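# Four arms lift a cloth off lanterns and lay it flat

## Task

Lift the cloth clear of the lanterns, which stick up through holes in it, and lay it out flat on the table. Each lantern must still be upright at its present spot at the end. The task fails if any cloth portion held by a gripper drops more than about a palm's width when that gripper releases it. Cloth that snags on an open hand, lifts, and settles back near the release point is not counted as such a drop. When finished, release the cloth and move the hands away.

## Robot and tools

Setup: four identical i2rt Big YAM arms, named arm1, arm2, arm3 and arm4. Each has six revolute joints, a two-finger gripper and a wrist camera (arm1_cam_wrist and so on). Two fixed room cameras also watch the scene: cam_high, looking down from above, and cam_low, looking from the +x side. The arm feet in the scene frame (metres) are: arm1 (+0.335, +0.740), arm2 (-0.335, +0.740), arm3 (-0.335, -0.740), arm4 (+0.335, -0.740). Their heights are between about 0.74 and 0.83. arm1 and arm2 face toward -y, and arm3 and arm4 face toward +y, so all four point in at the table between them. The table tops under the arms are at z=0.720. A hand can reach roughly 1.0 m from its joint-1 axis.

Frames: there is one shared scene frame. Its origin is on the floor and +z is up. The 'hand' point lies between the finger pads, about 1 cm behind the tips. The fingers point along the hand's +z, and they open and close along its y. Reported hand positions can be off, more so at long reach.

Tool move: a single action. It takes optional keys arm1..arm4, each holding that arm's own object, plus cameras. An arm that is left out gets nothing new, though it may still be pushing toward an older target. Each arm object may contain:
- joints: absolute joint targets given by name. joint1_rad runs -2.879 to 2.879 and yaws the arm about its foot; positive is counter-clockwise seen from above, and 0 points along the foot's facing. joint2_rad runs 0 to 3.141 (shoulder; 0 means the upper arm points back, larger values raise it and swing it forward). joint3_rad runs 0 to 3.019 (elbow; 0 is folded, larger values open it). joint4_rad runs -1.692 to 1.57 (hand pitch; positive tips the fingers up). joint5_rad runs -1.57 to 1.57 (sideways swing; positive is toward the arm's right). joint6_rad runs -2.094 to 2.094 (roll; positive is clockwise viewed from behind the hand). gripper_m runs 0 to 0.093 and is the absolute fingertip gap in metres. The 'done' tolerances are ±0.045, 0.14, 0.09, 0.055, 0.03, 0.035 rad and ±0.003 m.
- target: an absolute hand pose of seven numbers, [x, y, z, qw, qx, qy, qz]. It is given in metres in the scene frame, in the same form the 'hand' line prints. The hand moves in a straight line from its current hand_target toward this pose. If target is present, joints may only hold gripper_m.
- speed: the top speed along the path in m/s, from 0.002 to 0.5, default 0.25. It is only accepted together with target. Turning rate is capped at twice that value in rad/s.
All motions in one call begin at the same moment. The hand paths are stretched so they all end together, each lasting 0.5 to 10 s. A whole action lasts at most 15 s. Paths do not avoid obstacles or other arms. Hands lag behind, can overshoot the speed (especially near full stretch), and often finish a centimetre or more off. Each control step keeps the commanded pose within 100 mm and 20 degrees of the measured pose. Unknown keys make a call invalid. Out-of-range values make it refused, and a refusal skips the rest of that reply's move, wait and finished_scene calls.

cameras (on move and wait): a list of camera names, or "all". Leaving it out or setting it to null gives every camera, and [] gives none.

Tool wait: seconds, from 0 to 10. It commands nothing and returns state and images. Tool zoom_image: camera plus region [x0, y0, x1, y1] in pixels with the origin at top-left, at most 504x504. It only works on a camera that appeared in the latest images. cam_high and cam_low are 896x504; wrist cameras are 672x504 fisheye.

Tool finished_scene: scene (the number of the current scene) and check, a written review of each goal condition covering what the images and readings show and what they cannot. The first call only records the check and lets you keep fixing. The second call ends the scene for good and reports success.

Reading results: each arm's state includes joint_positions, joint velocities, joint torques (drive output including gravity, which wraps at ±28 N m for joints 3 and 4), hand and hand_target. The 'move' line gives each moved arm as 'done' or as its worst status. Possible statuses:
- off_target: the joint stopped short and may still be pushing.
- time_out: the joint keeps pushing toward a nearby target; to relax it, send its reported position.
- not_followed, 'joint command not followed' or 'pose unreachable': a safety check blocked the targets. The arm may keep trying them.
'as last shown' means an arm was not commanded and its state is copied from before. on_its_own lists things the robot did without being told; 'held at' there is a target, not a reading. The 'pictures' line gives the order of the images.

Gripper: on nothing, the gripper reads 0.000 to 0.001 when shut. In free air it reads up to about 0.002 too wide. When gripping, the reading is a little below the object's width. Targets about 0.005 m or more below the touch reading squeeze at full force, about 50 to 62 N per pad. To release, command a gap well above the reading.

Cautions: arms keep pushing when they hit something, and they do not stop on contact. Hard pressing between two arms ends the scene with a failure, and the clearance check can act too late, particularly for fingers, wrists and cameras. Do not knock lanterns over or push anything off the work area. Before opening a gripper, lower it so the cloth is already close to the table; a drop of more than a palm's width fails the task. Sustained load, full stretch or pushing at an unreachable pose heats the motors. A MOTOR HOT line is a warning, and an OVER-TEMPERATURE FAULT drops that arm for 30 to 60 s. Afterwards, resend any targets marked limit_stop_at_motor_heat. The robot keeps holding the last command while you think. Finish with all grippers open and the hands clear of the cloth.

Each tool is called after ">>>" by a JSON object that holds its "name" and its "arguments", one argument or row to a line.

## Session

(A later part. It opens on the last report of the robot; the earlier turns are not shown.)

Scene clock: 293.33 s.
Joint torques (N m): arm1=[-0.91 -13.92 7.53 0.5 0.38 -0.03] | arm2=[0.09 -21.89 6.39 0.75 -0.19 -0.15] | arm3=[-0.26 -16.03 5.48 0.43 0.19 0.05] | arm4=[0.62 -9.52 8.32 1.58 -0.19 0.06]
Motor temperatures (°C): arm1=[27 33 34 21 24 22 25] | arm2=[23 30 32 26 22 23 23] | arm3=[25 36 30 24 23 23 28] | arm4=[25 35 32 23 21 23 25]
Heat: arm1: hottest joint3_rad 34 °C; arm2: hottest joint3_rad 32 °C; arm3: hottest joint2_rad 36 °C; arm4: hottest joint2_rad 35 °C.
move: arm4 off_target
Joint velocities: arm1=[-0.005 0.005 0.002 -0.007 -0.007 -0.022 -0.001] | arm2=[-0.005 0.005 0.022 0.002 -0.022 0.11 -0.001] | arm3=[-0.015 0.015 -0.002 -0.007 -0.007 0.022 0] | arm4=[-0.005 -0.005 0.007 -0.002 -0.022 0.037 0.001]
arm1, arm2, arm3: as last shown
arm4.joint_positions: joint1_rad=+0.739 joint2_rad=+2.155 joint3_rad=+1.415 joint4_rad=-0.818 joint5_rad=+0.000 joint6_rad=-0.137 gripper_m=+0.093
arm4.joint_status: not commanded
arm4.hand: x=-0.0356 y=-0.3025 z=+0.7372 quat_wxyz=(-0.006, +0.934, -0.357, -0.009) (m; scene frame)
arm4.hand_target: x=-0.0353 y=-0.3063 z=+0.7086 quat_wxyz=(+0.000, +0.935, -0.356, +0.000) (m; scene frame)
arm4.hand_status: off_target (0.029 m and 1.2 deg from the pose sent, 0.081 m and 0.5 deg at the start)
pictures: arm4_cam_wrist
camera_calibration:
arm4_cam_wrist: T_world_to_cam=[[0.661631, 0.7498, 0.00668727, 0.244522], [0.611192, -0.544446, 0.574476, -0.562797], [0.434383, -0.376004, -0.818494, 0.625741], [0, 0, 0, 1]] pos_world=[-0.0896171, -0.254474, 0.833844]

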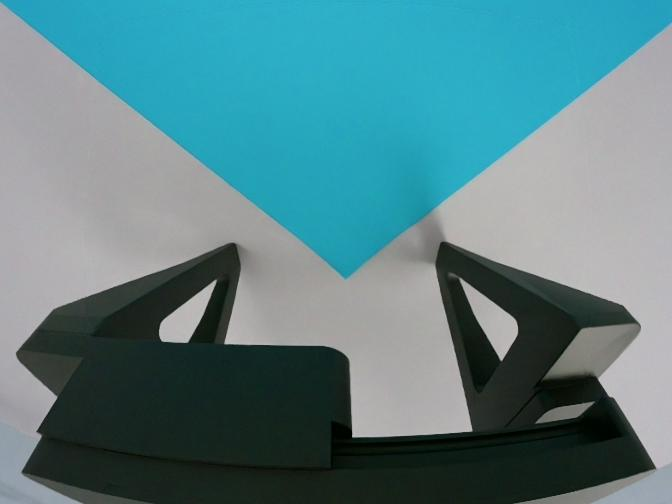

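>>> {"name": "move", "arguments": {
  "arm4": {"target": [-0.0455, -0.2975, 0.706, 0, 0.9345, -0.3559, 0], "speed": 0.15},
  "cameras": ["arm4_cam_wrist"]
}}

>>> {"name": "move", "arguments": {
  "arm4": {"joints": {"gripper_m": 0.0}},
  "cameras": ["arm4_cam_wrist", "cam_low"]
}}

Scene clock: 302.40 s.
Joint torques (N m): arm1=[-1.03 -14.27 7.47 0.47 0.37 0.04] | arm2=[0.09 -21.89 6.45 0.73 -0.18 -0.16] | arm3=[-0.21 -15.97 5.44 0.46 0.19 0.04] | arm4=[0.85 -8.76 10.28 0.96 -0.19 0.08]
Motor temperatures (°C): arm1=[27 33 34 21 24 22 25] | arm2=[23 30 31 26 22 23 23] | arm3=[25 37 30 24 23 23 28] | arm4=[25 35 32 23 21 23 25]
Heat: arm1: hottest joint3_rad 34 °C; arm2: hottest joint3_rad 31 °C; arm3: hottest joint2_rad 37 °C; arm4: hottest joint2_rad 35 °C.
move: arm4 off_target
Joint velocities: arm1=[-0.005 -0.015 0.017 0.007 0.022 0.051 0] | arm2=[0.005 0.005 -0.007 -0.007 0.037 -0.022 0.001] | arm3=[-0.005 -0.015 0.002 0.002 0.051 -0.125 0] | arm4=[-0.005 0.005 -0.002 -0.002 -0.037 -0.022 0]
arm1, arm2, arm3: as last shown
arm4.joint_positions: joint1_rad=+0.739 joint2_rad=+2.166 joint3_rad=+1.437 joint4_rad=-0.821 joint5_rad=+0.000 joint6_rad=-0.135 gripper_m=+0.093
arm4.joint_status: not commanded
arm4.hand: x=-0.0404 y=-0.2968 z=+0.7372 quat_wxyz=(-0.008, +0.934, -0.358, -0.012) (m; scene frame)
arm4.hand_target: x=-0.0442 y=-0.2990 z=+0.7069 quat_wxyz=(+0.000, +0.935, -0.356, +0.000) (m; scene frame)
arm4.hand_status: off_target (0.032 m and 1.6 deg from the pose sent, 0.033 m and 1.2 deg at the start)
pictures: arm4_cam_wrist
camera_calibration:
arm4_cam_wrist: T_world_to_cam=[[0.663079, 0.748511, 0.00761861, 0.242438], [0.612723, -0.548579, 0.568886, -0.553735], [0.429997, -0.372548, -0.822381, 0.633667], [0, 0, 0, 1]] pos_world=[-0.0939441, -0.249164, 0.834281]

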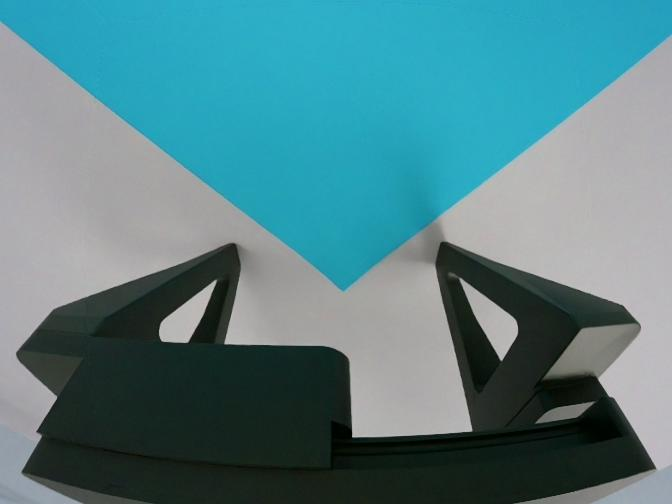

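Scene clock: 303.10 s.
Joint torques (N m): arm1=[-1.61 -14.51 7.51 0.38 0.36 0.02] | arm2=[0.15 -21.71 6.45 0.76 -0.19 -0.14] | arm3=[-0.21 -15.91 5.44 0.44 0.19 0.05] | arm4=[0.85 -9.47 9.07 0.88 -0.19 0.08]
Motor temperatures (°C): arm1=[27 33 34 21 24 22 25] | arm2=[23 30 31 26 22 23 23] | arm3=[25 37 30 24 23 23 28] | arm4=[25 35 32 23 21 23 25]
Heat: arm1: hottest joint3_rad 34 °C; arm2: hottest joint3_rad 31 °C; arm3: hottest joint2_rad 37 °C; arm4: hottest joint2_rad 35 °C.
move: arm4 done
Joint velocities: arm1=[-0.015 -0.005 -0.022 -0.002 0.139 0.007 -0.001] | arm2=[-0.015 -0.005 -0.002 -0.007 0.022 0.022 -0.001] | arm3=[-0.015 -0.005 -0.022 -0.007 -0.066 0.022 0] | arm4=[0.005 -0.015 -0.002 0.002 0.051 -0.037 0.001]
arm1, arm2, arm3: as last shown
arm4.joint_positions: joint1_rad=+0.739 joint2_rad=+2.174 joint3_rad=+1.451 joint4_rad=-0.819 joint5_rad=+0.000 joint6_rad=-0.135 gripper_m=+0.002
arm4.joint_status: all done
arm4.hand: x=-0.0444 y=-0.2921 z=+0.7374 quat_wxyz=(-0.010, +0.934, -0.358, -0.016) (m; scene frame)
arm4.hand_target: x=-0.0442 y=-0.2990 z=+0.7069 quat_wxyz=(+0.000, +0.935, -0.356, +0.000) (m; scene frame)
arm4.hand_status: not commanded
pictures: arm4_cam_wrist, cam_low
camera_calibration:
arm4_cam_wrist: T_world_to_cam=[[0.663112, 0.748466, 0.0089657, 0.24056], [0.616224, -0.552672, 0.56109, -0.544125], [0.424912, -0.366541, -0.827706, 0.642773], [0, 0, 0, 1]] pos_world=[-0.0973376, -0.245171, 0.835173]

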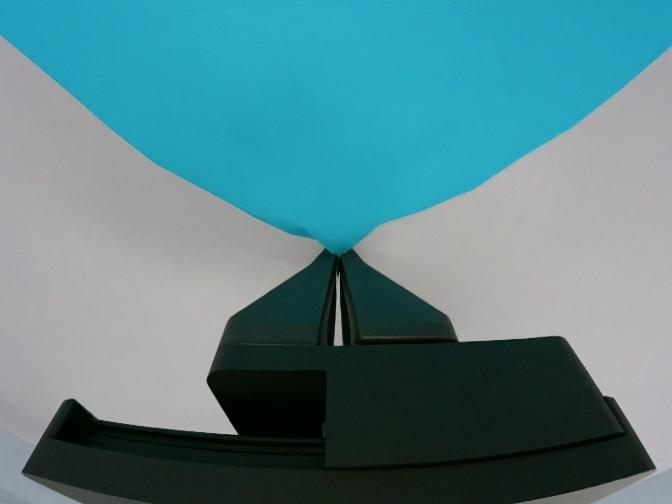

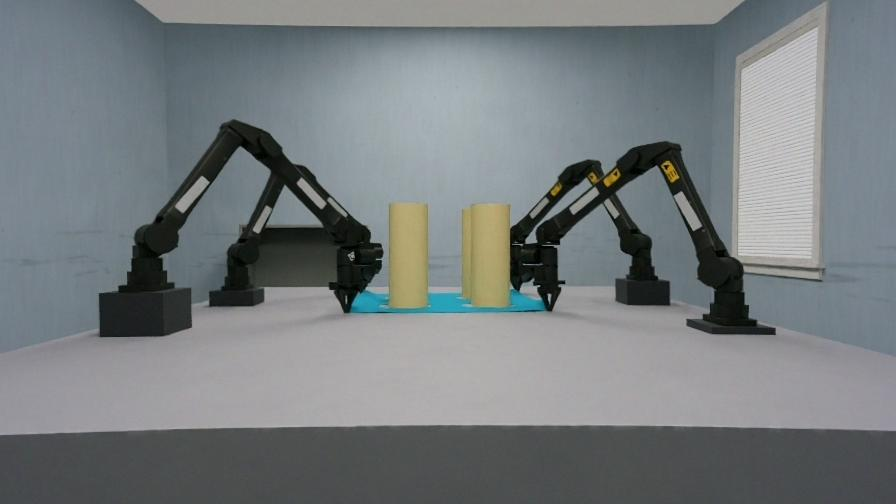

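>>> {"name": "move", "arguments": {
  "arm1": {"target": [-0.1027, 0.3581, 0.83, 0, 0.9125, 0.4091, 0], "speed": 0.18},
  "arm2": {"target": [-0.7803, 0.3266, 0.83, 0, 0.3559, 0.9345, 0], "speed": 0.18},
  "arm3": {"target": [-0.7175, -0.3381, 0.83, 0, -0.4091, 0.9125, 0], "speed": 0.18},
  "arm4": {"target": [-0.0499, -0.2655, 0.83, 0, -0.9345, 0.3559, 0], "speed": 0.18},
  "cameras": ["all"]
}}

Scene clock: 318.83 s.
Joint torques (N m): arm1=[-1.61 -16.09 12.59 -0.43 0.32 -0.08] | arm2=[-0.32 -23.65 11.89 -0.27 -0.08 -0.18] | arm3=[0.21 -18.43 9.25 -0.55 0.14 0.04] | arm4=[-0.91 -13.16 11.77 -0.13 -0.16 -0.08]
Motor temperatures (°C): arm1=[27 33 34 21 24 22 25] | arm2=[23 30 31 26 22 23 24] | arm3=[25 37 30 24 23 23 28] | arm4=[25 35 32 23 21 23 26]
Heat: arm1: hottest joint3_rad 34 °C; arm2: hottest joint3_rad 31 °C; arm3: hottest joint2_rad 37 °C; arm4: hottest joint2_rad 35 °C.
move: arm1 off_target; arm2 off_target; arm3 off_target; arm4 off_target
Joint velocities: arm1=[-0.005 -0.015 -0.002 0.002 0.037 0.007 0.001] | arm2=[0.005 -0.024 0.022 -0.012 0.066 -0.037 0] | arm3=[0.005 -0.005 0.007 0.007 0.037 0.037 0] | arm4=[0.005 -0.005 0.037 -0.007 -0.051 0.022 -0.001]
arm1.joint_positions: joint1_rad=-0.861 joint2_rad=+1.958 joint3_rad=+1.567 joint4_rad=-1.231 joint5_rad=+0.002 joint6_rad=-0.108 gripper_m=+0.001
arm1.joint_status: not commanded
arm1.hand: x=-0.0907 y=+0.3644 z=+0.8112 quat_wxyz=(+0.003, -0.914, -0.405, -0.018) (m; scene frame)
arm1.hand_target: x=-0.1029 y=+0.3581 z=+0.8300 quat_wxyz=(+0.000, -0.913, -0.409, +0.000) (m; scene frame)
arm1.hand_status: off_target (0.023 m and 2.2 deg from the pose sent, 0.103 m and 1.1 deg at the start)
arm2.joint_positions: joint1_rad=-0.798 joint2_rad=+2.066 joint3_rad=+1.579 joint4_rad=-1.117 joint5_rad=-0.003 joint6_rad=-1.655 gripper_m=+0.001
arm2.joint_status: not commanded
arm2.hand: x=-0.7632 y=+0.3330 z=+0.8127 quat_wxyz=(-0.008, -0.355, -0.935, -0.016) (m; scene frame)
arm2.hand_target: x=-0.7806 y=+0.3268 z=+0.8299 quat_wxyz=(+0.000, -0.356, -0.935, +0.000) (m; scene frame)
arm2.hand_status: off_target (0.025 m and 2.1 deg from the pose sent, 0.104 m and 0.7 deg at the start)
arm3.joint_positions: joint1_rad=+0.716 joint2_rad=+1.925 joint3_rad=+1.419 joint4_rad=-1.110 joint5_rad=-0.009 joint6_rad=+1.482 gripper_m=+0.002
arm3.joint_status: not commanded
arm3.hand: x=-0.7057 y=-0.3476 z=+0.8070 quat_wxyz=(-0.008, +0.409, -0.912, +0.021) (m; scene frame)
arm3.hand_target: x=-0.7180 y=-0.3376 z=+0.8295 quat_wxyz=(+0.000, +0.409, -0.913, +0.000) (m; scene frame)
arm3.hand_status: off_target (0.028 m and 2.5 deg from the pose sent, 0.101 m and 0.7 deg at the start)
arm4.joint_positions: joint1_rad=+0.731 joint2_rad=+2.094 joint3_rad=+1.595 joint4_rad=-1.085 joint5_rad=+0.000 joint6_rad=-0.148 gripper_m=+0.002
arm4.joint_status: not commanded
arm4.hand: x=-0.0508 y=-0.2778 z=+0.8279 quat_wxyz=(+0.000, +0.935, -0.355, +0.003) (m; scene frame)
arm4.hand_target: x=-0.0493 y=-0.2663 z=+0.8306 quat_wxyz=(+0.000, +0.935, -0.356, +0.000) (m; scene frame)
arm4.hand_status: off_target (0.013 m and 0.4 deg from the pose sent, 0.097 m and 2.2 deg at the start)
pictures: arm1_cam_wrist, arm2_cam_wrist, arm3_cam_wrist, arm4_cam_wrist, cam_high, cam_low
camera_calibration:
arm1_cam_wrist: T_world_to_cam=[[-0.74086, 0.671391, -0.0189761, -0.294751], [0.53523, 0.607207, 0.58722, -0.640908], [0.405777, 0.424891, -0.809205, 0.668717], [0, 0, 0, 1]] pos_world=[-0.146686, 0.302925, 0.911889]
arm2_cam_wrist: T_world_to_cam=[[-0.667626, -0.743295, -0.0422842, -0.224415], [-0.61891, 0.522544, 0.586428, -1.11876], [-0.413794, 0.417685, -0.808897, 0.324334], [0, 0, 0, 1]] pos_world=[-0.708031, 0.282326, 0.908937]
arm3_cam_wrist: T_world_to_cam=[[0.747904, -0.662562, 0.0406284, 0.265405], [-0.556696, -0.59271, 0.582052, -1.06207], [-0.361565, -0.457937, -0.812136, 0.366041], [0, 0, 0, 1]] pos_world=[-0.6574, -0.286028, 0.904672]
arm4_cam_wrist: T_world_to_cam=[[0.659306, 0.751869, 0.00280073, 0.239164], [0.602859, -0.53086, 0.595608, -0.606336], [0.449306, -0.391, -0.803271, 0.699876], [0, 0, 0, 1]] pos_world=[-0.106605, -0.228048, 0.922658]

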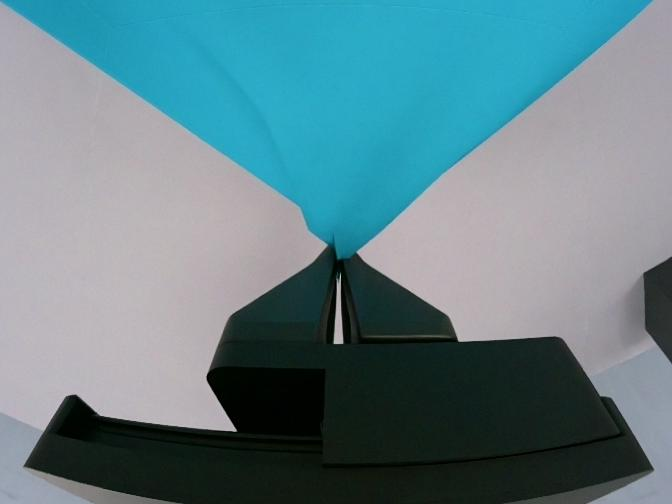

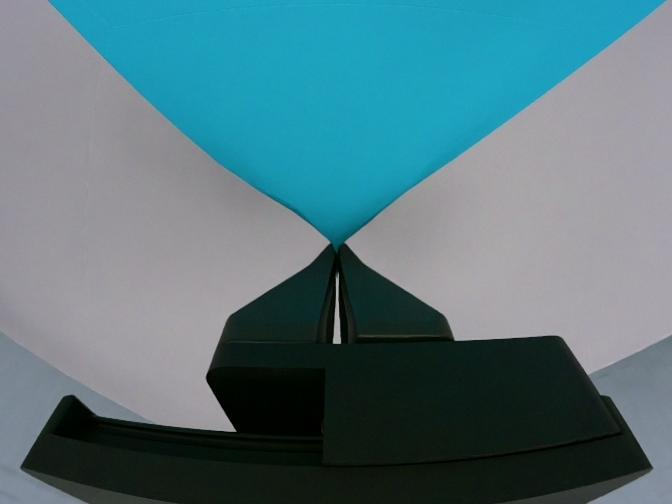

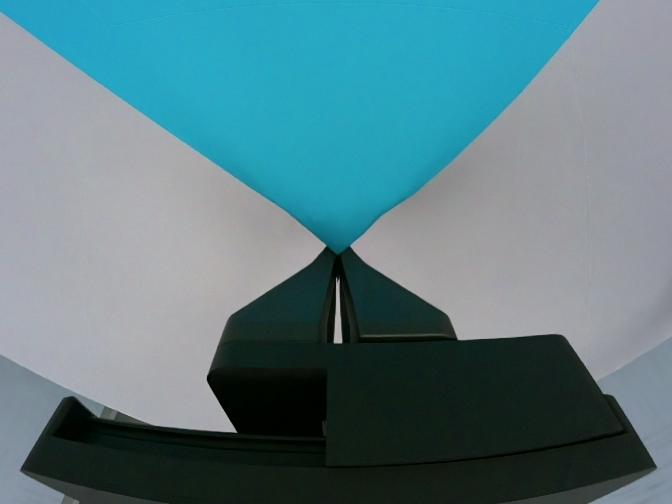

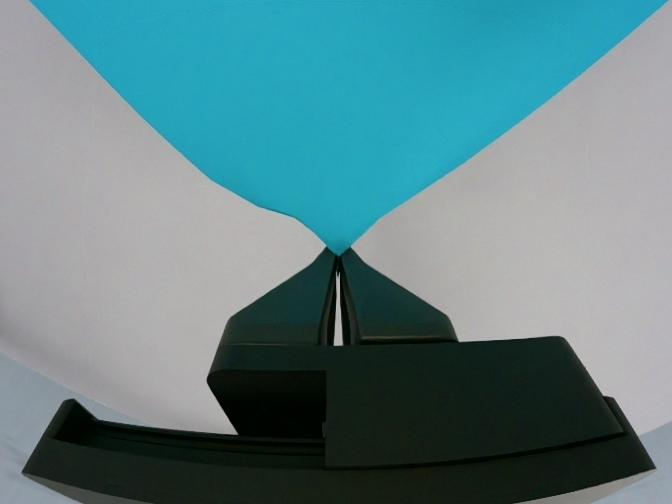

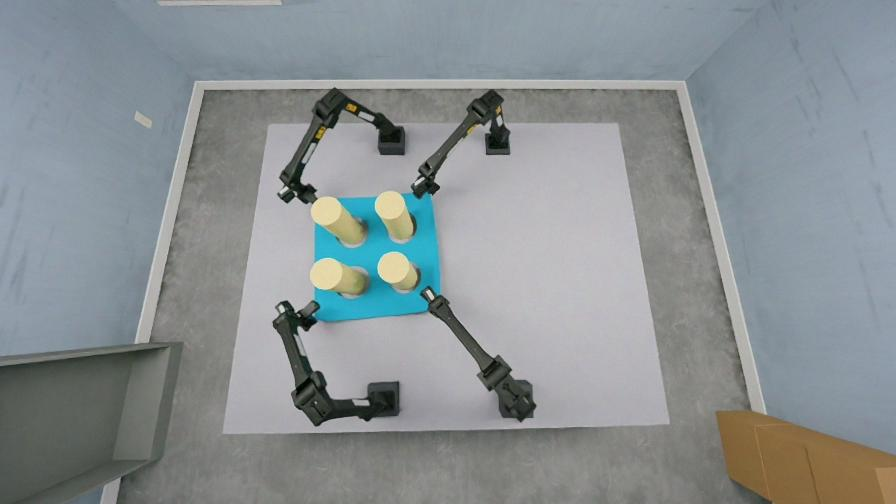

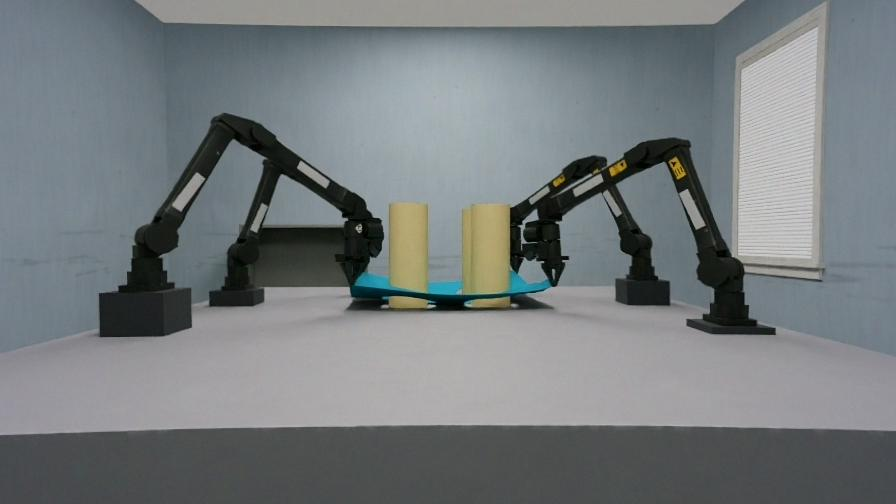

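>>> {"name": "zoom_image", "arguments": {
  "camera": "cam_high",
  "region": [260, 160, 480, 340]
}}

>>> {"name": "zoom_image", "arguments": {
  "camera": "cam_low",
  "region": [320, 180, 590, 330]
}}

Scaled by 2.291.

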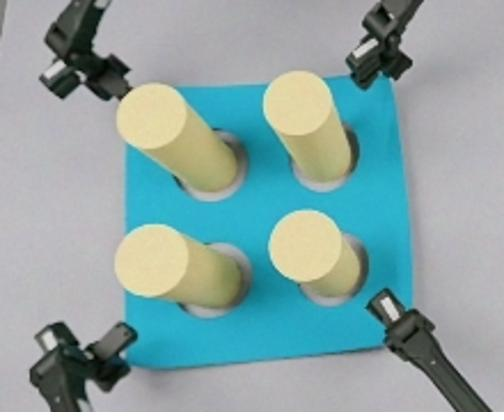

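Scaled by 1.867.

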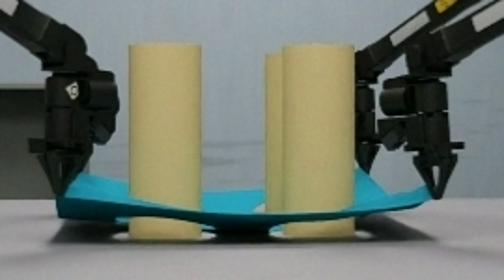

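>>> {"name": "move", "arguments": {
  "arm1": {"target": [-0.105, 0.358, 1.26, 0.1068, 0.849, 0.3806, -0.3506], "speed": 0.3},
  "arm2": {"target": [-0.785, 0.3255, 1.26, -0.1513, 0.3344, 0.8782, -0.3067], "speed": 0.3},
  "arm3": {"target": [-0.7205, -0.3365, 1.26, -0.1139, -0.3844, 0.8575, 0.3225], "speed": 0.3},
  "arm4": {"target": [-0.0475, -0.263, 1.26, 0.1718, -0.8782, 0.3344, 0.2957], "speed": 0.3},
  "cameras": ["all"]
}}

Scene clock: 377.93 s.
Joint torques (N m): arm1=[-0.5 -10.99 14.09 0.8 0.28 -0.07] | arm2=[-0.85 -17.03 14.26 1.01 -0.14 -0.13] | arm3=[-0.21 -12.69 10.86 0.53 0 -0.1] | arm4=[-1.2 -9 14.8 1.2 -0.19 -0.07]
Motor temperatures (°C): arm1=[27 32 38 21 24 22 26] | arm2=[23 32 34 26 22 23 24] | arm3=[25 35 36 24 23 23 29] | arm4=[24 35 35 23 21 23 27]
Heat: arm1: hottest joint3_rad 38 °C; arm2: hottest joint3_rad 34 °C; arm3: hottest joint3_rad 36 °C; arm4: hottest joint2_rad 35 °C.
move: arm1 off_target; arm2 off_target; arm3 off_target; arm4 off_target
Joint velocities: arm1=[-0.005 -0.005 0.002 0.017 -0.022 0.037 0] | arm2=[-0.005 -0.005 -0.032 0.002 0.051 0.007 0] | arm3=[0.005 0.005 -0.007 0.012 -0.125 -0.007 -0.001] | arm4=[0.005 0.005 -0.002 0.017 0.007 0.037 0]
arm1.joint_positions: joint1_rad=-0.861 joint2_rad=+1.579 joint3_rad=+2.047 joint4_rad=-1.341 joint5_rad=+0.014 joint6_rad=-0.127 gripper_m=+0.001
arm1.joint_status: not commanded
arm1.hand: x=-0.1072 y=+0.3562 z=+1.2394 quat_wxyz=(-0.099, -0.855, -0.384, +0.334) (m; scene frame)
arm1.hand_target: x=-0.1064 y=+0.3566 z=+1.2621 quat_wxyz=(-0.101, -0.846, -0.386, +0.353) (m; scene frame)
arm1.hand_status: off_target (0.021 m and 2.3 deg from the pose sent, 0.449 m and 45.1 deg at the start)
arm2.joint_positions: joint1_rad=-0.802 joint2_rad=+1.584 joint3_rad=+1.896 joint4_rad=-1.219 joint5_rad=-0.008 joint6_rad=-1.658 gripper_m=+0.001
arm2.joint_status: not commanded
arm2.hand: x=-0.7785 y=+0.3196 z=+1.2377 quat_wxyz=(+0.139, -0.335, -0.884, +0.293) (m; scene frame)
arm2.hand_target: x=-0.7878 y=+0.3232 z=+1.2602 quat_wxyz=(+0.150, -0.335, -0.878, +0.308) (m; scene frame)
arm2.hand_status: off_target (0.024 m and 2.2 deg from the pose sent, 0.448 m and 42.1 deg at the start)
arm3.joint_positions: joint1_rad=+0.712 joint2_rad=+1.493 joint3_rad=+1.869 joint4_rad=-1.291 joint5_rad=-0.018 joint6_rad=+1.482 gripper_m=+0.002
arm3.joint_status: not commanded
arm3.hand: x=-0.7257 y=-0.3317 z=+1.2338 quat_wxyz=(+0.108, +0.390, -0.863, -0.304) (m; scene frame)
arm3.hand_target: x=-0.7244 y=-0.3326 z=+1.2595 quat_wxyz=(+0.115, +0.388, -0.856, -0.322) (m; scene frame)
arm3.hand_status: off_target (0.027 m and 2.4 deg from the pose sent, 0.453 m and 42.5 deg at the start)
arm4.joint_positions: joint1_rad=+0.724 joint2_rad=+1.557 joint3_rad=+1.818 joint4_rad=-1.160 joint5_rad=-0.008 joint6_rad=-0.150 gripper_m=+0.002
arm4.joint_status: not commanded
arm4.hand: x=-0.0505 y=-0.2758 z=+1.2484 quat_wxyz=(-0.162, +0.881, -0.335, -0.292) (m; scene frame)
arm4.hand_target: x=-0.0451 y=-0.2657 z=+1.2611 quat_wxyz=(-0.170, +0.877, -0.336, -0.297) (m; scene frame)
arm4.hand_status: off_target (0.018 m and 1.2 deg from the pose sent, 0.432 m and 40.3 deg at the start)
pictures: arm1_cam_wrist, arm2_cam_wrist, arm3_cam_wrist, arm4_cam_wrist, cam_high, cam_low
camera_calibration:
arm1_cam_wrist: T_world_to_cam=[[-0.729294, 0.679593, 0.0792696, -0.416811], [0.670584, 0.732966, -0.114362, -0.0392979], [-0.135821, -0.0302464, -0.990272, 1.35394], [0, 0, 0, 1]] pos_world=[-0.0937308, 0.353018, 1.36932]
arm2_cam_wrist: T_world_to_cam=[[-0.518343, -0.601685, 0.607696, -0.960116], [-0.333317, 0.79656, 0.504373, -1.13417], [-0.787541, 0.0588832, -0.613443, 0.249188], [0, 0, 0, 1]] pos_world=[-0.679461, 0.311072, 1.30837]
arm3_cam_wrist: T_world_to_cam=[[0.607572, -0.507936, -0.610621, 1.02651], [-0.299857, -0.858582, 0.41584, -1.00896], [-0.735488, -0.0695536, -0.673958, 0.39976], [0, 0, 0, 1]] pos_world=[-0.632205, -0.317068, 1.3158]
arm4_cam_wrist: T_world_to_cam=[[0.681731, 0.725362, 0.0953568, 0.114532], [0.730807, -0.681259, -0.0425104, -0.0942922], [0.0341273, 0.098668, -0.994535, 1.39114], [0, 0, 0, 1]] pos_world=[-0.0566463, -0.284575, 1.3686]

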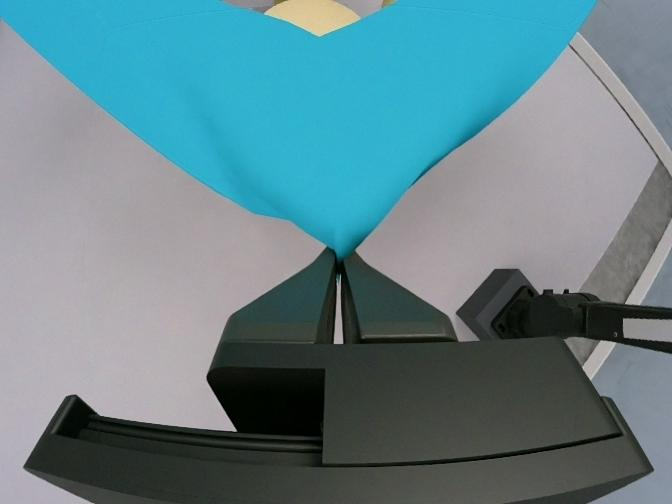

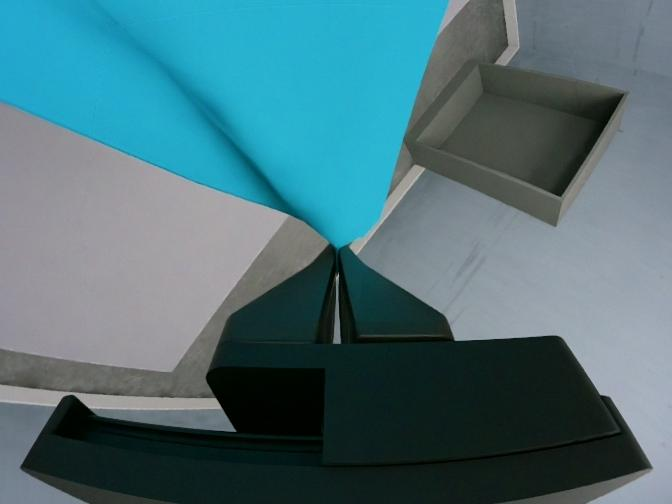

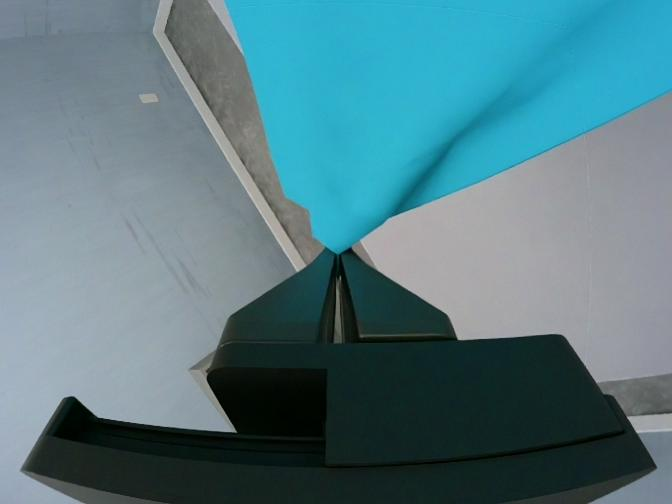

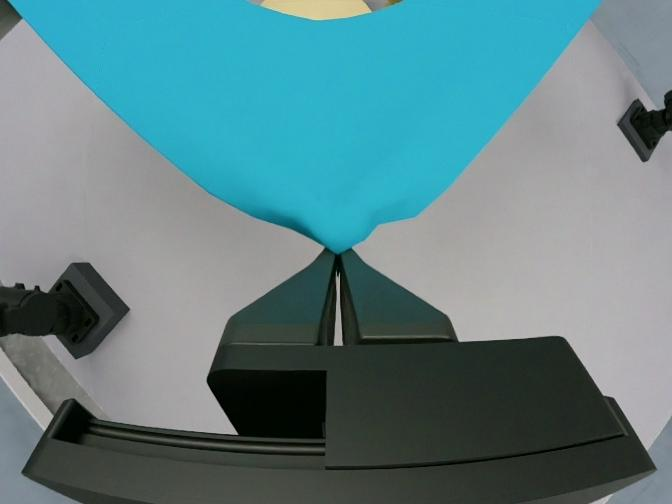

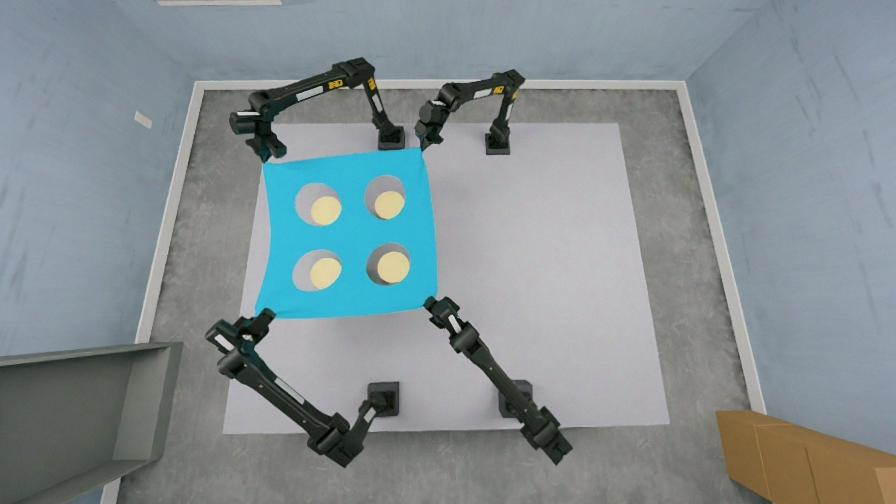

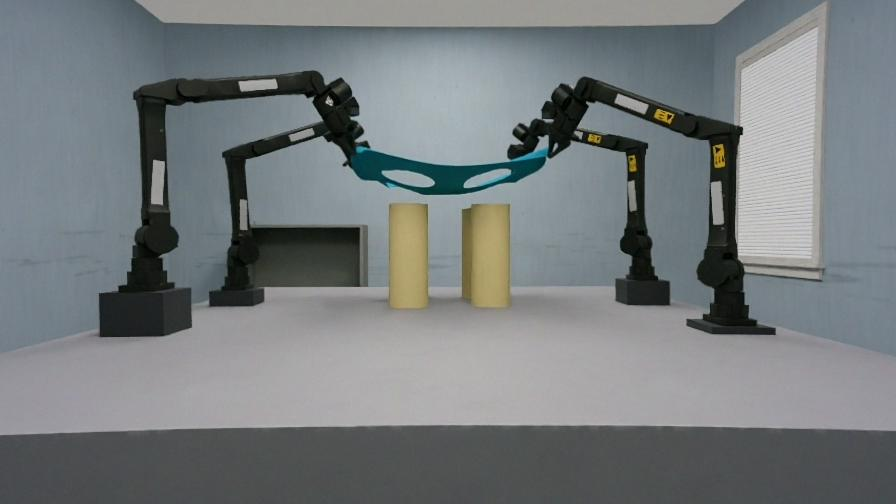

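>>> {"name": "zoom_image", "arguments": {
  "camera": "cam_high",
  "region": [240, 130, 460, 330]
}}

>>> {"name": "zoom_image", "arguments": {
  "camera": "cam_low",
  "region": [330, 80, 590, 220]
}}

Scaled by 2.291.

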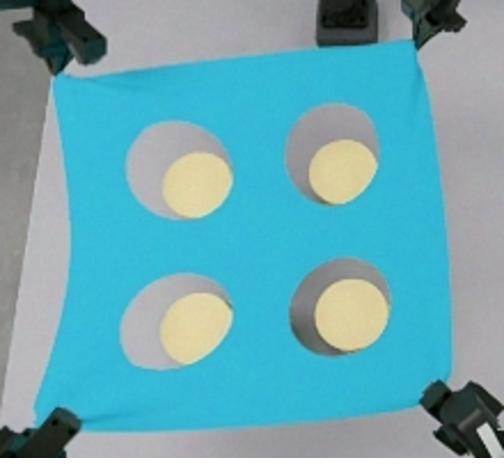

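Scaled by 1.938.

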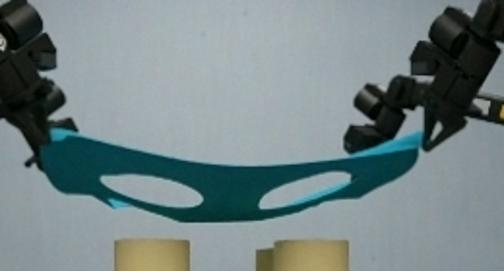

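>>> {"name": "move", "arguments": {
  "arm1": {"target": [-0.103, 0.363, 1.315, 0.1242, 0.8202, 0.3677, -0.4205], "speed": 0.3},
  "arm2": {"target": [-0.790, 0.3366, 1.315, -0.1661, 0.3311, 0.8695, -0.3267], "speed": 0.3},
  "arm3": {"target": [-0.724, -0.3467, 1.315, -0.1447, -0.3737, 0.8336, 0.3801], "speed": 0.3},
  "arm4": {"target": [-0.043, -0.273, 1.305, 0.1666, -0.8782, 0.3344, 0.2987], "speed": 0.3},
  "cameras": ["cam_high", "cam_low"]
}}

Scene clock: 449.03 s.
Joint torques (N m): arm1=[-0.79 -10.64 14.63 1.89 0.32 0.01] | arm2=[-1.14 -16.44 14.13 1.03 -0.04 -0.14] | arm3=[0.91 -11.99 11.11 1.91 0.06 0.08] | arm4=[-0.97 -8.76 14.91 1.16 -0.2 -0.04]
Motor temperatures (°C): arm1=[26 33 48 21 24 22 26] | arm2=[23 27 44 26 22 23 24] | arm3=[25 35 44 24 23 23 30] | arm4=[24 34 42 23 21 23 28]
Heat: arm1: hottest joint3_rad 48 °C; arm2: hottest joint3_rad 44 °C; arm3: hottest joint3_rad 44 °C; arm4: hottest joint3_rad 42 °C.
move: arm1 off_target; arm2 off_target; arm3 off_target; arm4 off_target
Joint velocities: arm1=[0.005 -0.005 0.017 -0.012 -0.022 -0.037 0.001] | arm2=[-0.005 -0.005 -0.007 -0.012 -0.037 -0.007 0.001] | arm3=[-0.015 -0.005 -0.017 0.002 -0.007 0.022 0] | arm4=[-0.024 -0.005 -0.007 -0.002 -0.051 0.007 0]
arm1.joint_positions: joint1_rad=-0.861 joint2_rad=+1.535 joint3_rad=+2.047 joint4_rad=-1.269 joint5_rad=+0.015 joint6_rad=-0.128 gripper_m=+0.001
arm1.joint_status: not commanded
arm1.hand: x=-0.1043 y=+0.3594 z=+1.2761 quat_wxyz=(-0.114, -0.836, -0.375, +0.385) (m; scene frame)
arm1.hand_target: x=-0.1015 y=+0.3643 z=+1.3146 quat_wxyz=(-0.122, -0.820, -0.368, +0.421) (m; scene frame)
arm1.hand_status: off_target (0.039 m and 4.7 deg from the pose sent, 0.076 m and 11.3 deg at the start)
arm2.joint_positions: joint1_rad=-0.821 joint2_rad=+1.592 joint3_rad=+2.037 joint4_rad=-1.301 joint5_rad=-0.014 joint6_rad=-1.677 gripper_m=+0.001
arm2.joint_status: not commanded
arm2.hand: x=-0.7816 y=+0.3313 z=+1.2915 quat_wxyz=(+0.153, -0.331, -0.877, +0.313) (m; scene frame)
arm2.hand_target: x=-0.7895 y=+0.3370 z=+1.3149 quat_wxyz=(+0.166, -0.331, -0.869, +0.327) (m; scene frame)
arm2.hand_status: off_target (0.025 m and 2.4 deg from the pose sent, 0.080 m and 5.3 deg at the start)
arm3.joint_positions: joint1_rad=+0.712 joint2_rad=+1.445 joint3_rad=+1.899 joint4_rad=-1.274 joint5_rad=-0.024 joint6_rad=+1.490 gripper_m=+0.002
arm3.joint_status: not commanded
arm3.hand: x=-0.7181 y=-0.3421 z=+1.2779 quat_wxyz=(+0.126, +0.381, -0.849, -0.345) (m; scene frame)
arm3.hand_target: x=-0.7229 y=-0.3474 z=+1.3146 quat_wxyz=(+0.145, +0.375, -0.833, -0.380) (m; scene frame)
arm3.hand_status: off_target (0.038 m and 5.0 deg from the pose sent, 0.083 m and 10.5 deg at the start)
arm4.joint_positions: joint1_rad=+0.724 joint2_rad=+1.581 joint3_rad=+1.962 joint4_rad=-1.285 joint5_rad=-0.014 joint6_rad=-0.151 gripper_m=+0.002
arm4.joint_status: not commanded
arm4.hand: x=-0.0472 y=-0.2816 z=+1.2886 quat_wxyz=(-0.158, +0.883, -0.335, -0.290) (m; scene frame)
arm4.hand_target: x=-0.0424 y=-0.2740 z=+1.3042 quat_wxyz=(-0.167, +0.878, -0.334, -0.299) (m; scene frame)
arm4.hand_status: off_target (0.019 m and 1.5 deg from the pose sent, 0.057 m and 1.0 deg at the start)
pictures: cam_high, cam_low

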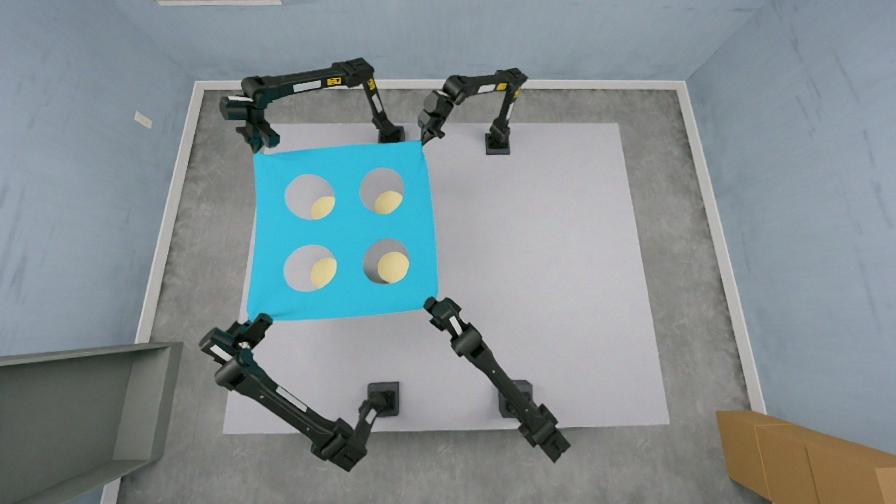

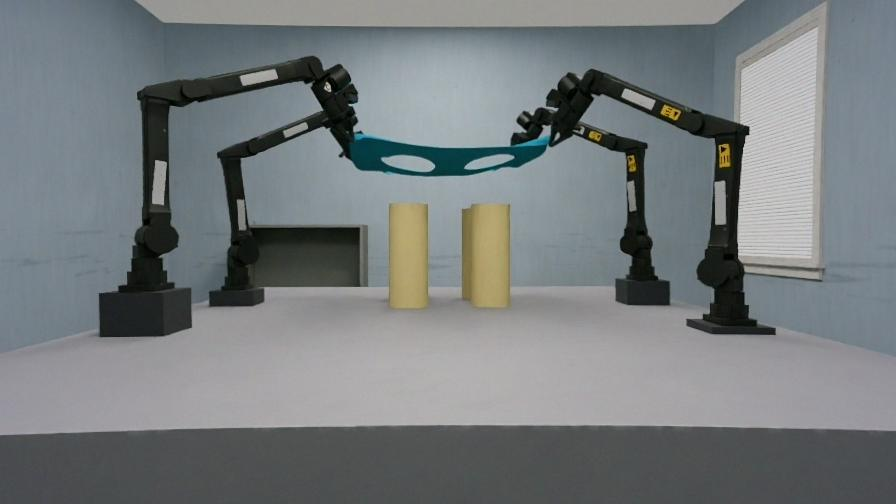

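>>> {"name": "move", "arguments": {
  "arm1": {"target": [0.5785, 0.3643, 1.315, 0.4335, 0.8202, 0.3677, 0.0652], "speed": 0.35},
  "arm2": {"target": [-0.1095, 0.337, 1.315, 0.2842, 0.3311, 0.8695, -0.2314], "speed": 0.35},
  "arm3": {"target": [-0.043, -0.3474, 1.315, 0.3548, -0.3737, 0.8336, 0.1987], "speed": 0.35},
  "arm4": {"target": [0.6376, -0.274, 1.305, 0.3342, -0.8782, 0.3344, -0.0726], "speed": 0.35},
  "cameras": ["all"]
}}

Scene clock: 459.33 s.
Joint torques (N m): arm1=[-1.08 -5.13 9.44 1.98 0.26 0.09] | arm2=[0.15 -12.16 8.84 2.18 0.07 0.04] | arm3=[0.5 -10.81 7.61 1.96 0.07 -0.12] | arm4=[0.09 -7.94 15.61 1.99 -0.13 -0.01]
Motor temperatures (°C): arm1=[26 32 48 21 24 22 26] | arm2=[23 27 44 26 22 23 24] | arm3=[25 34 42 24 23 23 30] | arm4=[24 34 43 23 21 23 28]
Heat: arm1: hottest joint3_rad 48 °C; arm2: hottest joint3_rad 44 °C; arm3: hottest joint3_rad 42 °C; arm4: hottest joint3_rad 43 °C.
move: arm1 off_target; arm2 off_target; arm3 off_target; arm4 off_target
Joint velocities: arm1=[-0.005 -0.005 -0.022 -0.012 -0.007 0.022 0.001] | arm2=[-0.005 0.005 0.002 0.002 -0.007 -0.022 0] | arm3=[-0.005 0.015 0.012 -0.002 -0.007 -0.007 0] | arm4=[-0.005 -0.005 -0.017 -0.002 -0.051 0.051 0]
arm1.joint_positions: joint1_rad=+0.570 joint2_rad=+1.199 joint3_rad=+1.803 joint4_rad=-1.293 joint5_rad=+0.001 joint6_rad=+1.306 gripper_m=+0.001
arm1.joint_status: not commanded
arm1.hand: x=+0.5865 y=+0.3706 z=+1.3117 quat_wxyz=(-0.426, -0.821, -0.374, -0.063) (m; scene frame)
arm1.hand_target: x=+0.5873 y=+0.3693 z=+1.3166 quat_wxyz=(-0.435, -0.820, -0.367, -0.066) (m; scene frame)
arm1.hand_status: off_target (0.011 m and 1.1 deg from the pose sent, 0.684 m and 64.1 deg at the start)
arm2.joint_positions: joint1_rad=+0.531 joint2_rad=+1.266 joint3_rad=+1.742 joint4_rad=-1.323 joint5_rad=-0.008 joint6_rad=-0.341 gripper_m=+0.001
arm2.joint_status: not commanded
arm2.hand: x=-0.0995 y=+0.3258 z=+1.3095 quat_wxyz=(-0.274, -0.325, -0.877, +0.223) (m; scene frame)
arm2.hand_target: x=-0.1036 y=+0.3269 z=+1.3160 quat_wxyz=(-0.282, -0.331, -0.870, +0.231) (m; scene frame)
arm2.hand_status: off_target (0.016 m and 1.9 deg from the pose sent, 0.673 m and 51.3 deg at the start)
arm3.joint_positions: joint1_rad=-0.680 joint2_rad=+1.329 joint3_rad=+1.811 joint4_rad=-1.263 joint5_rad=-0.008 joint6_rad=+0.109 gripper_m=+0.002
arm3.joint_status: not commanded
arm3.hand: x=-0.0340 y=-0.3353 z=+1.2991 quat_wxyz=(-0.337, +0.368, -0.844, -0.196) (m; scene frame)
arm3.hand_target: x=-0.0384 y=-0.3388 z=+1.3154 quat_wxyz=(-0.356, +0.371, -0.833, -0.205) (m; scene frame)
arm3.hand_status: off_target (0.022 m and 2.5 deg from the pose sent, 0.676 m and 58.3 deg at the start)
arm4.joint_positions: joint1_rad=-0.525 joint2_rad=+1.461 joint3_rad=+1.807 joint4_rad=-1.286 joint5_rad=+0.016 joint6_rad=-1.402 gripper_m=+0.002
arm4.joint_status: not commanded
arm4.hand: x=+0.6322 y=-0.2773 z=+1.2751 quat_wxyz=(-0.306, +0.886, -0.342, +0.065) (m; scene frame)
arm4.hand_target: x=+0.6366 y=-0.2752 z=+1.3048 quat_wxyz=(-0.336, +0.878, -0.334, +0.074) (m; scene frame)
arm4.hand_status: off_target (0.031 m and 3.6 deg from the pose sent, 0.685 m and 46.5 deg at the start)
pictures: arm1_cam_wrist, arm2_cam_wrist, arm3_cam_wrist, arm4_cam_wrist, cam_high, cam_low
camera_calibration:
arm1_cam_wrist: T_world_to_cam=[[-0.557127, 0.349867, -0.753129, 1.18669], [0.352839, 0.920714, 0.166705, -0.758619], [0.751741, -0.172857, -0.636401, 0.588215], [0, 0, 0, 1]] pos_world=[0.486621, 0.384966, 1.39453]
arm2_cam_wrist: T_world_to_cam=[[-0.694396, -0.689844, 0.204765, -0.109292], [-0.712599, 0.698797, -0.0623374, -0.212757], [-0.100086, -0.189202, -0.976824, 1.45268], [0, 0, 0, 1]] pos_world=[-0.0821102, 0.348129, 1.42813]
arm3_cam_wrist: T_world_to_cam=[[0.756683, -0.648466, -0.0832005, -0.082893], [-0.651609, -0.737668, -0.176781, -0.0333025], [0.0532624, 0.187982, -0.980727, 1.46395], [0, 0, 0, 1]] pos_world=[-0.0369501, -0.353515, 1.42295]
arm4_cam_wrist: T_world_to_cam=[[0.560898, 0.583314, 0.587485, -0.942891], [0.422392, -0.811944, 0.402903, -1.00229], [0.712024, 0.0221617, -0.701805, 0.571517], [0, 0, 0, 1]] pos_world=[0.545293, -0.276472, 1.35886]

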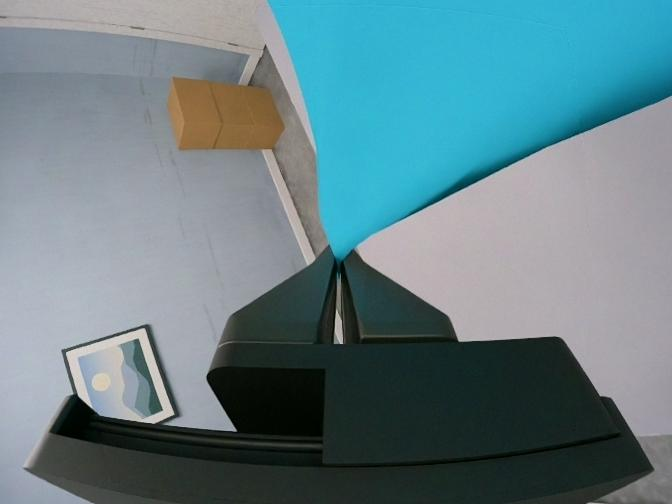

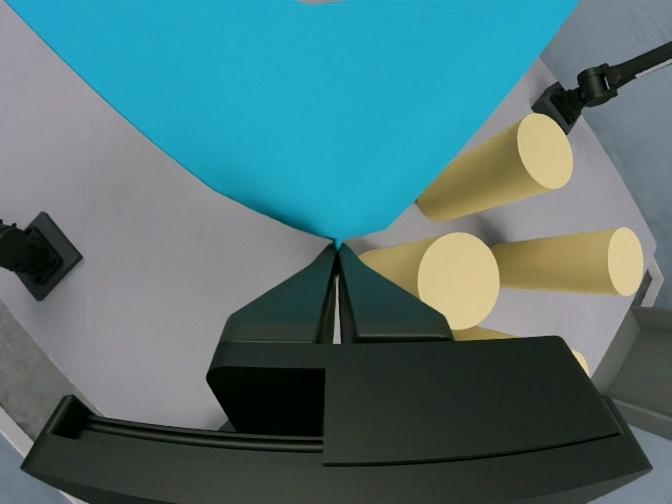

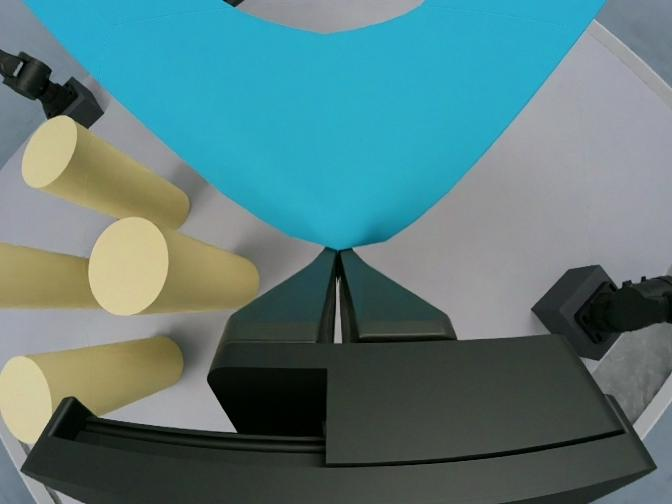

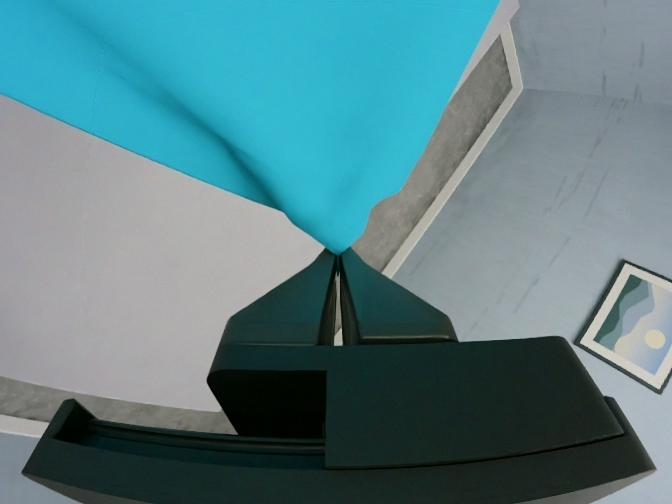

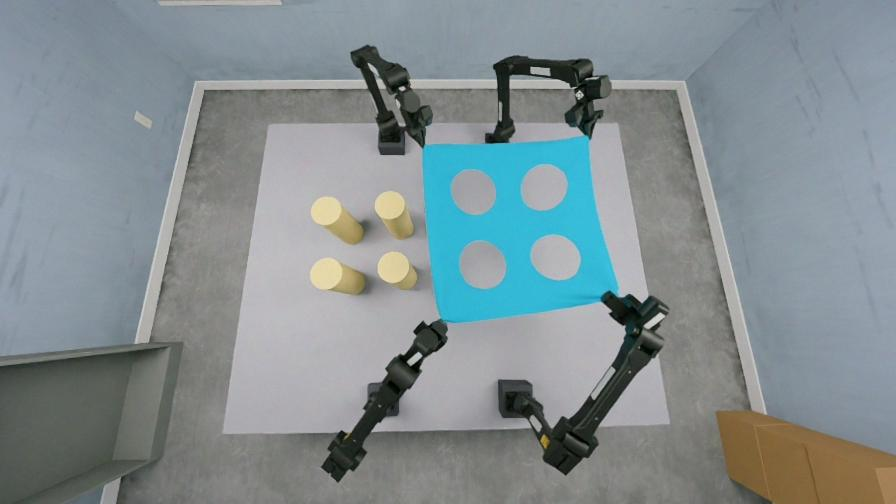

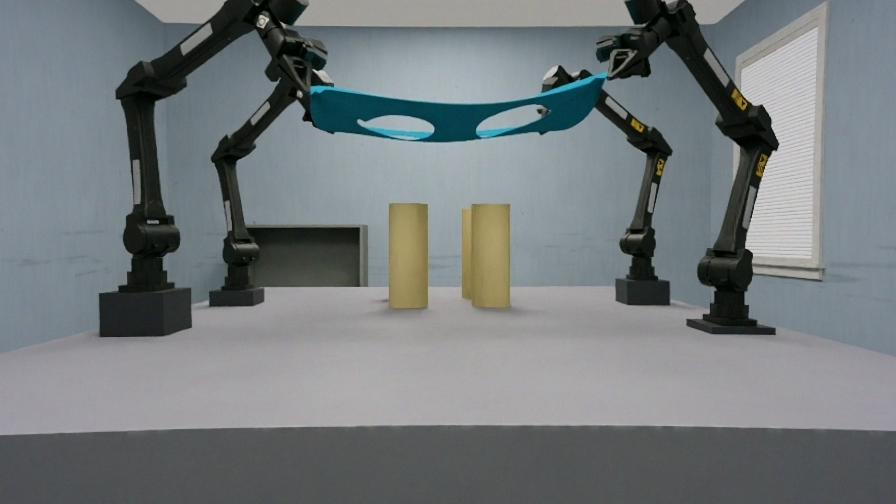

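>>> {"name": "zoom_image", "arguments": {
  "camera": "cam_high",
  "region": [400, 110, 660, 340]
}}

Scaled by 1.938.

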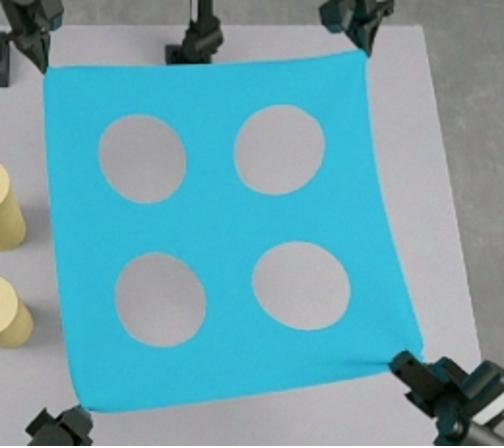

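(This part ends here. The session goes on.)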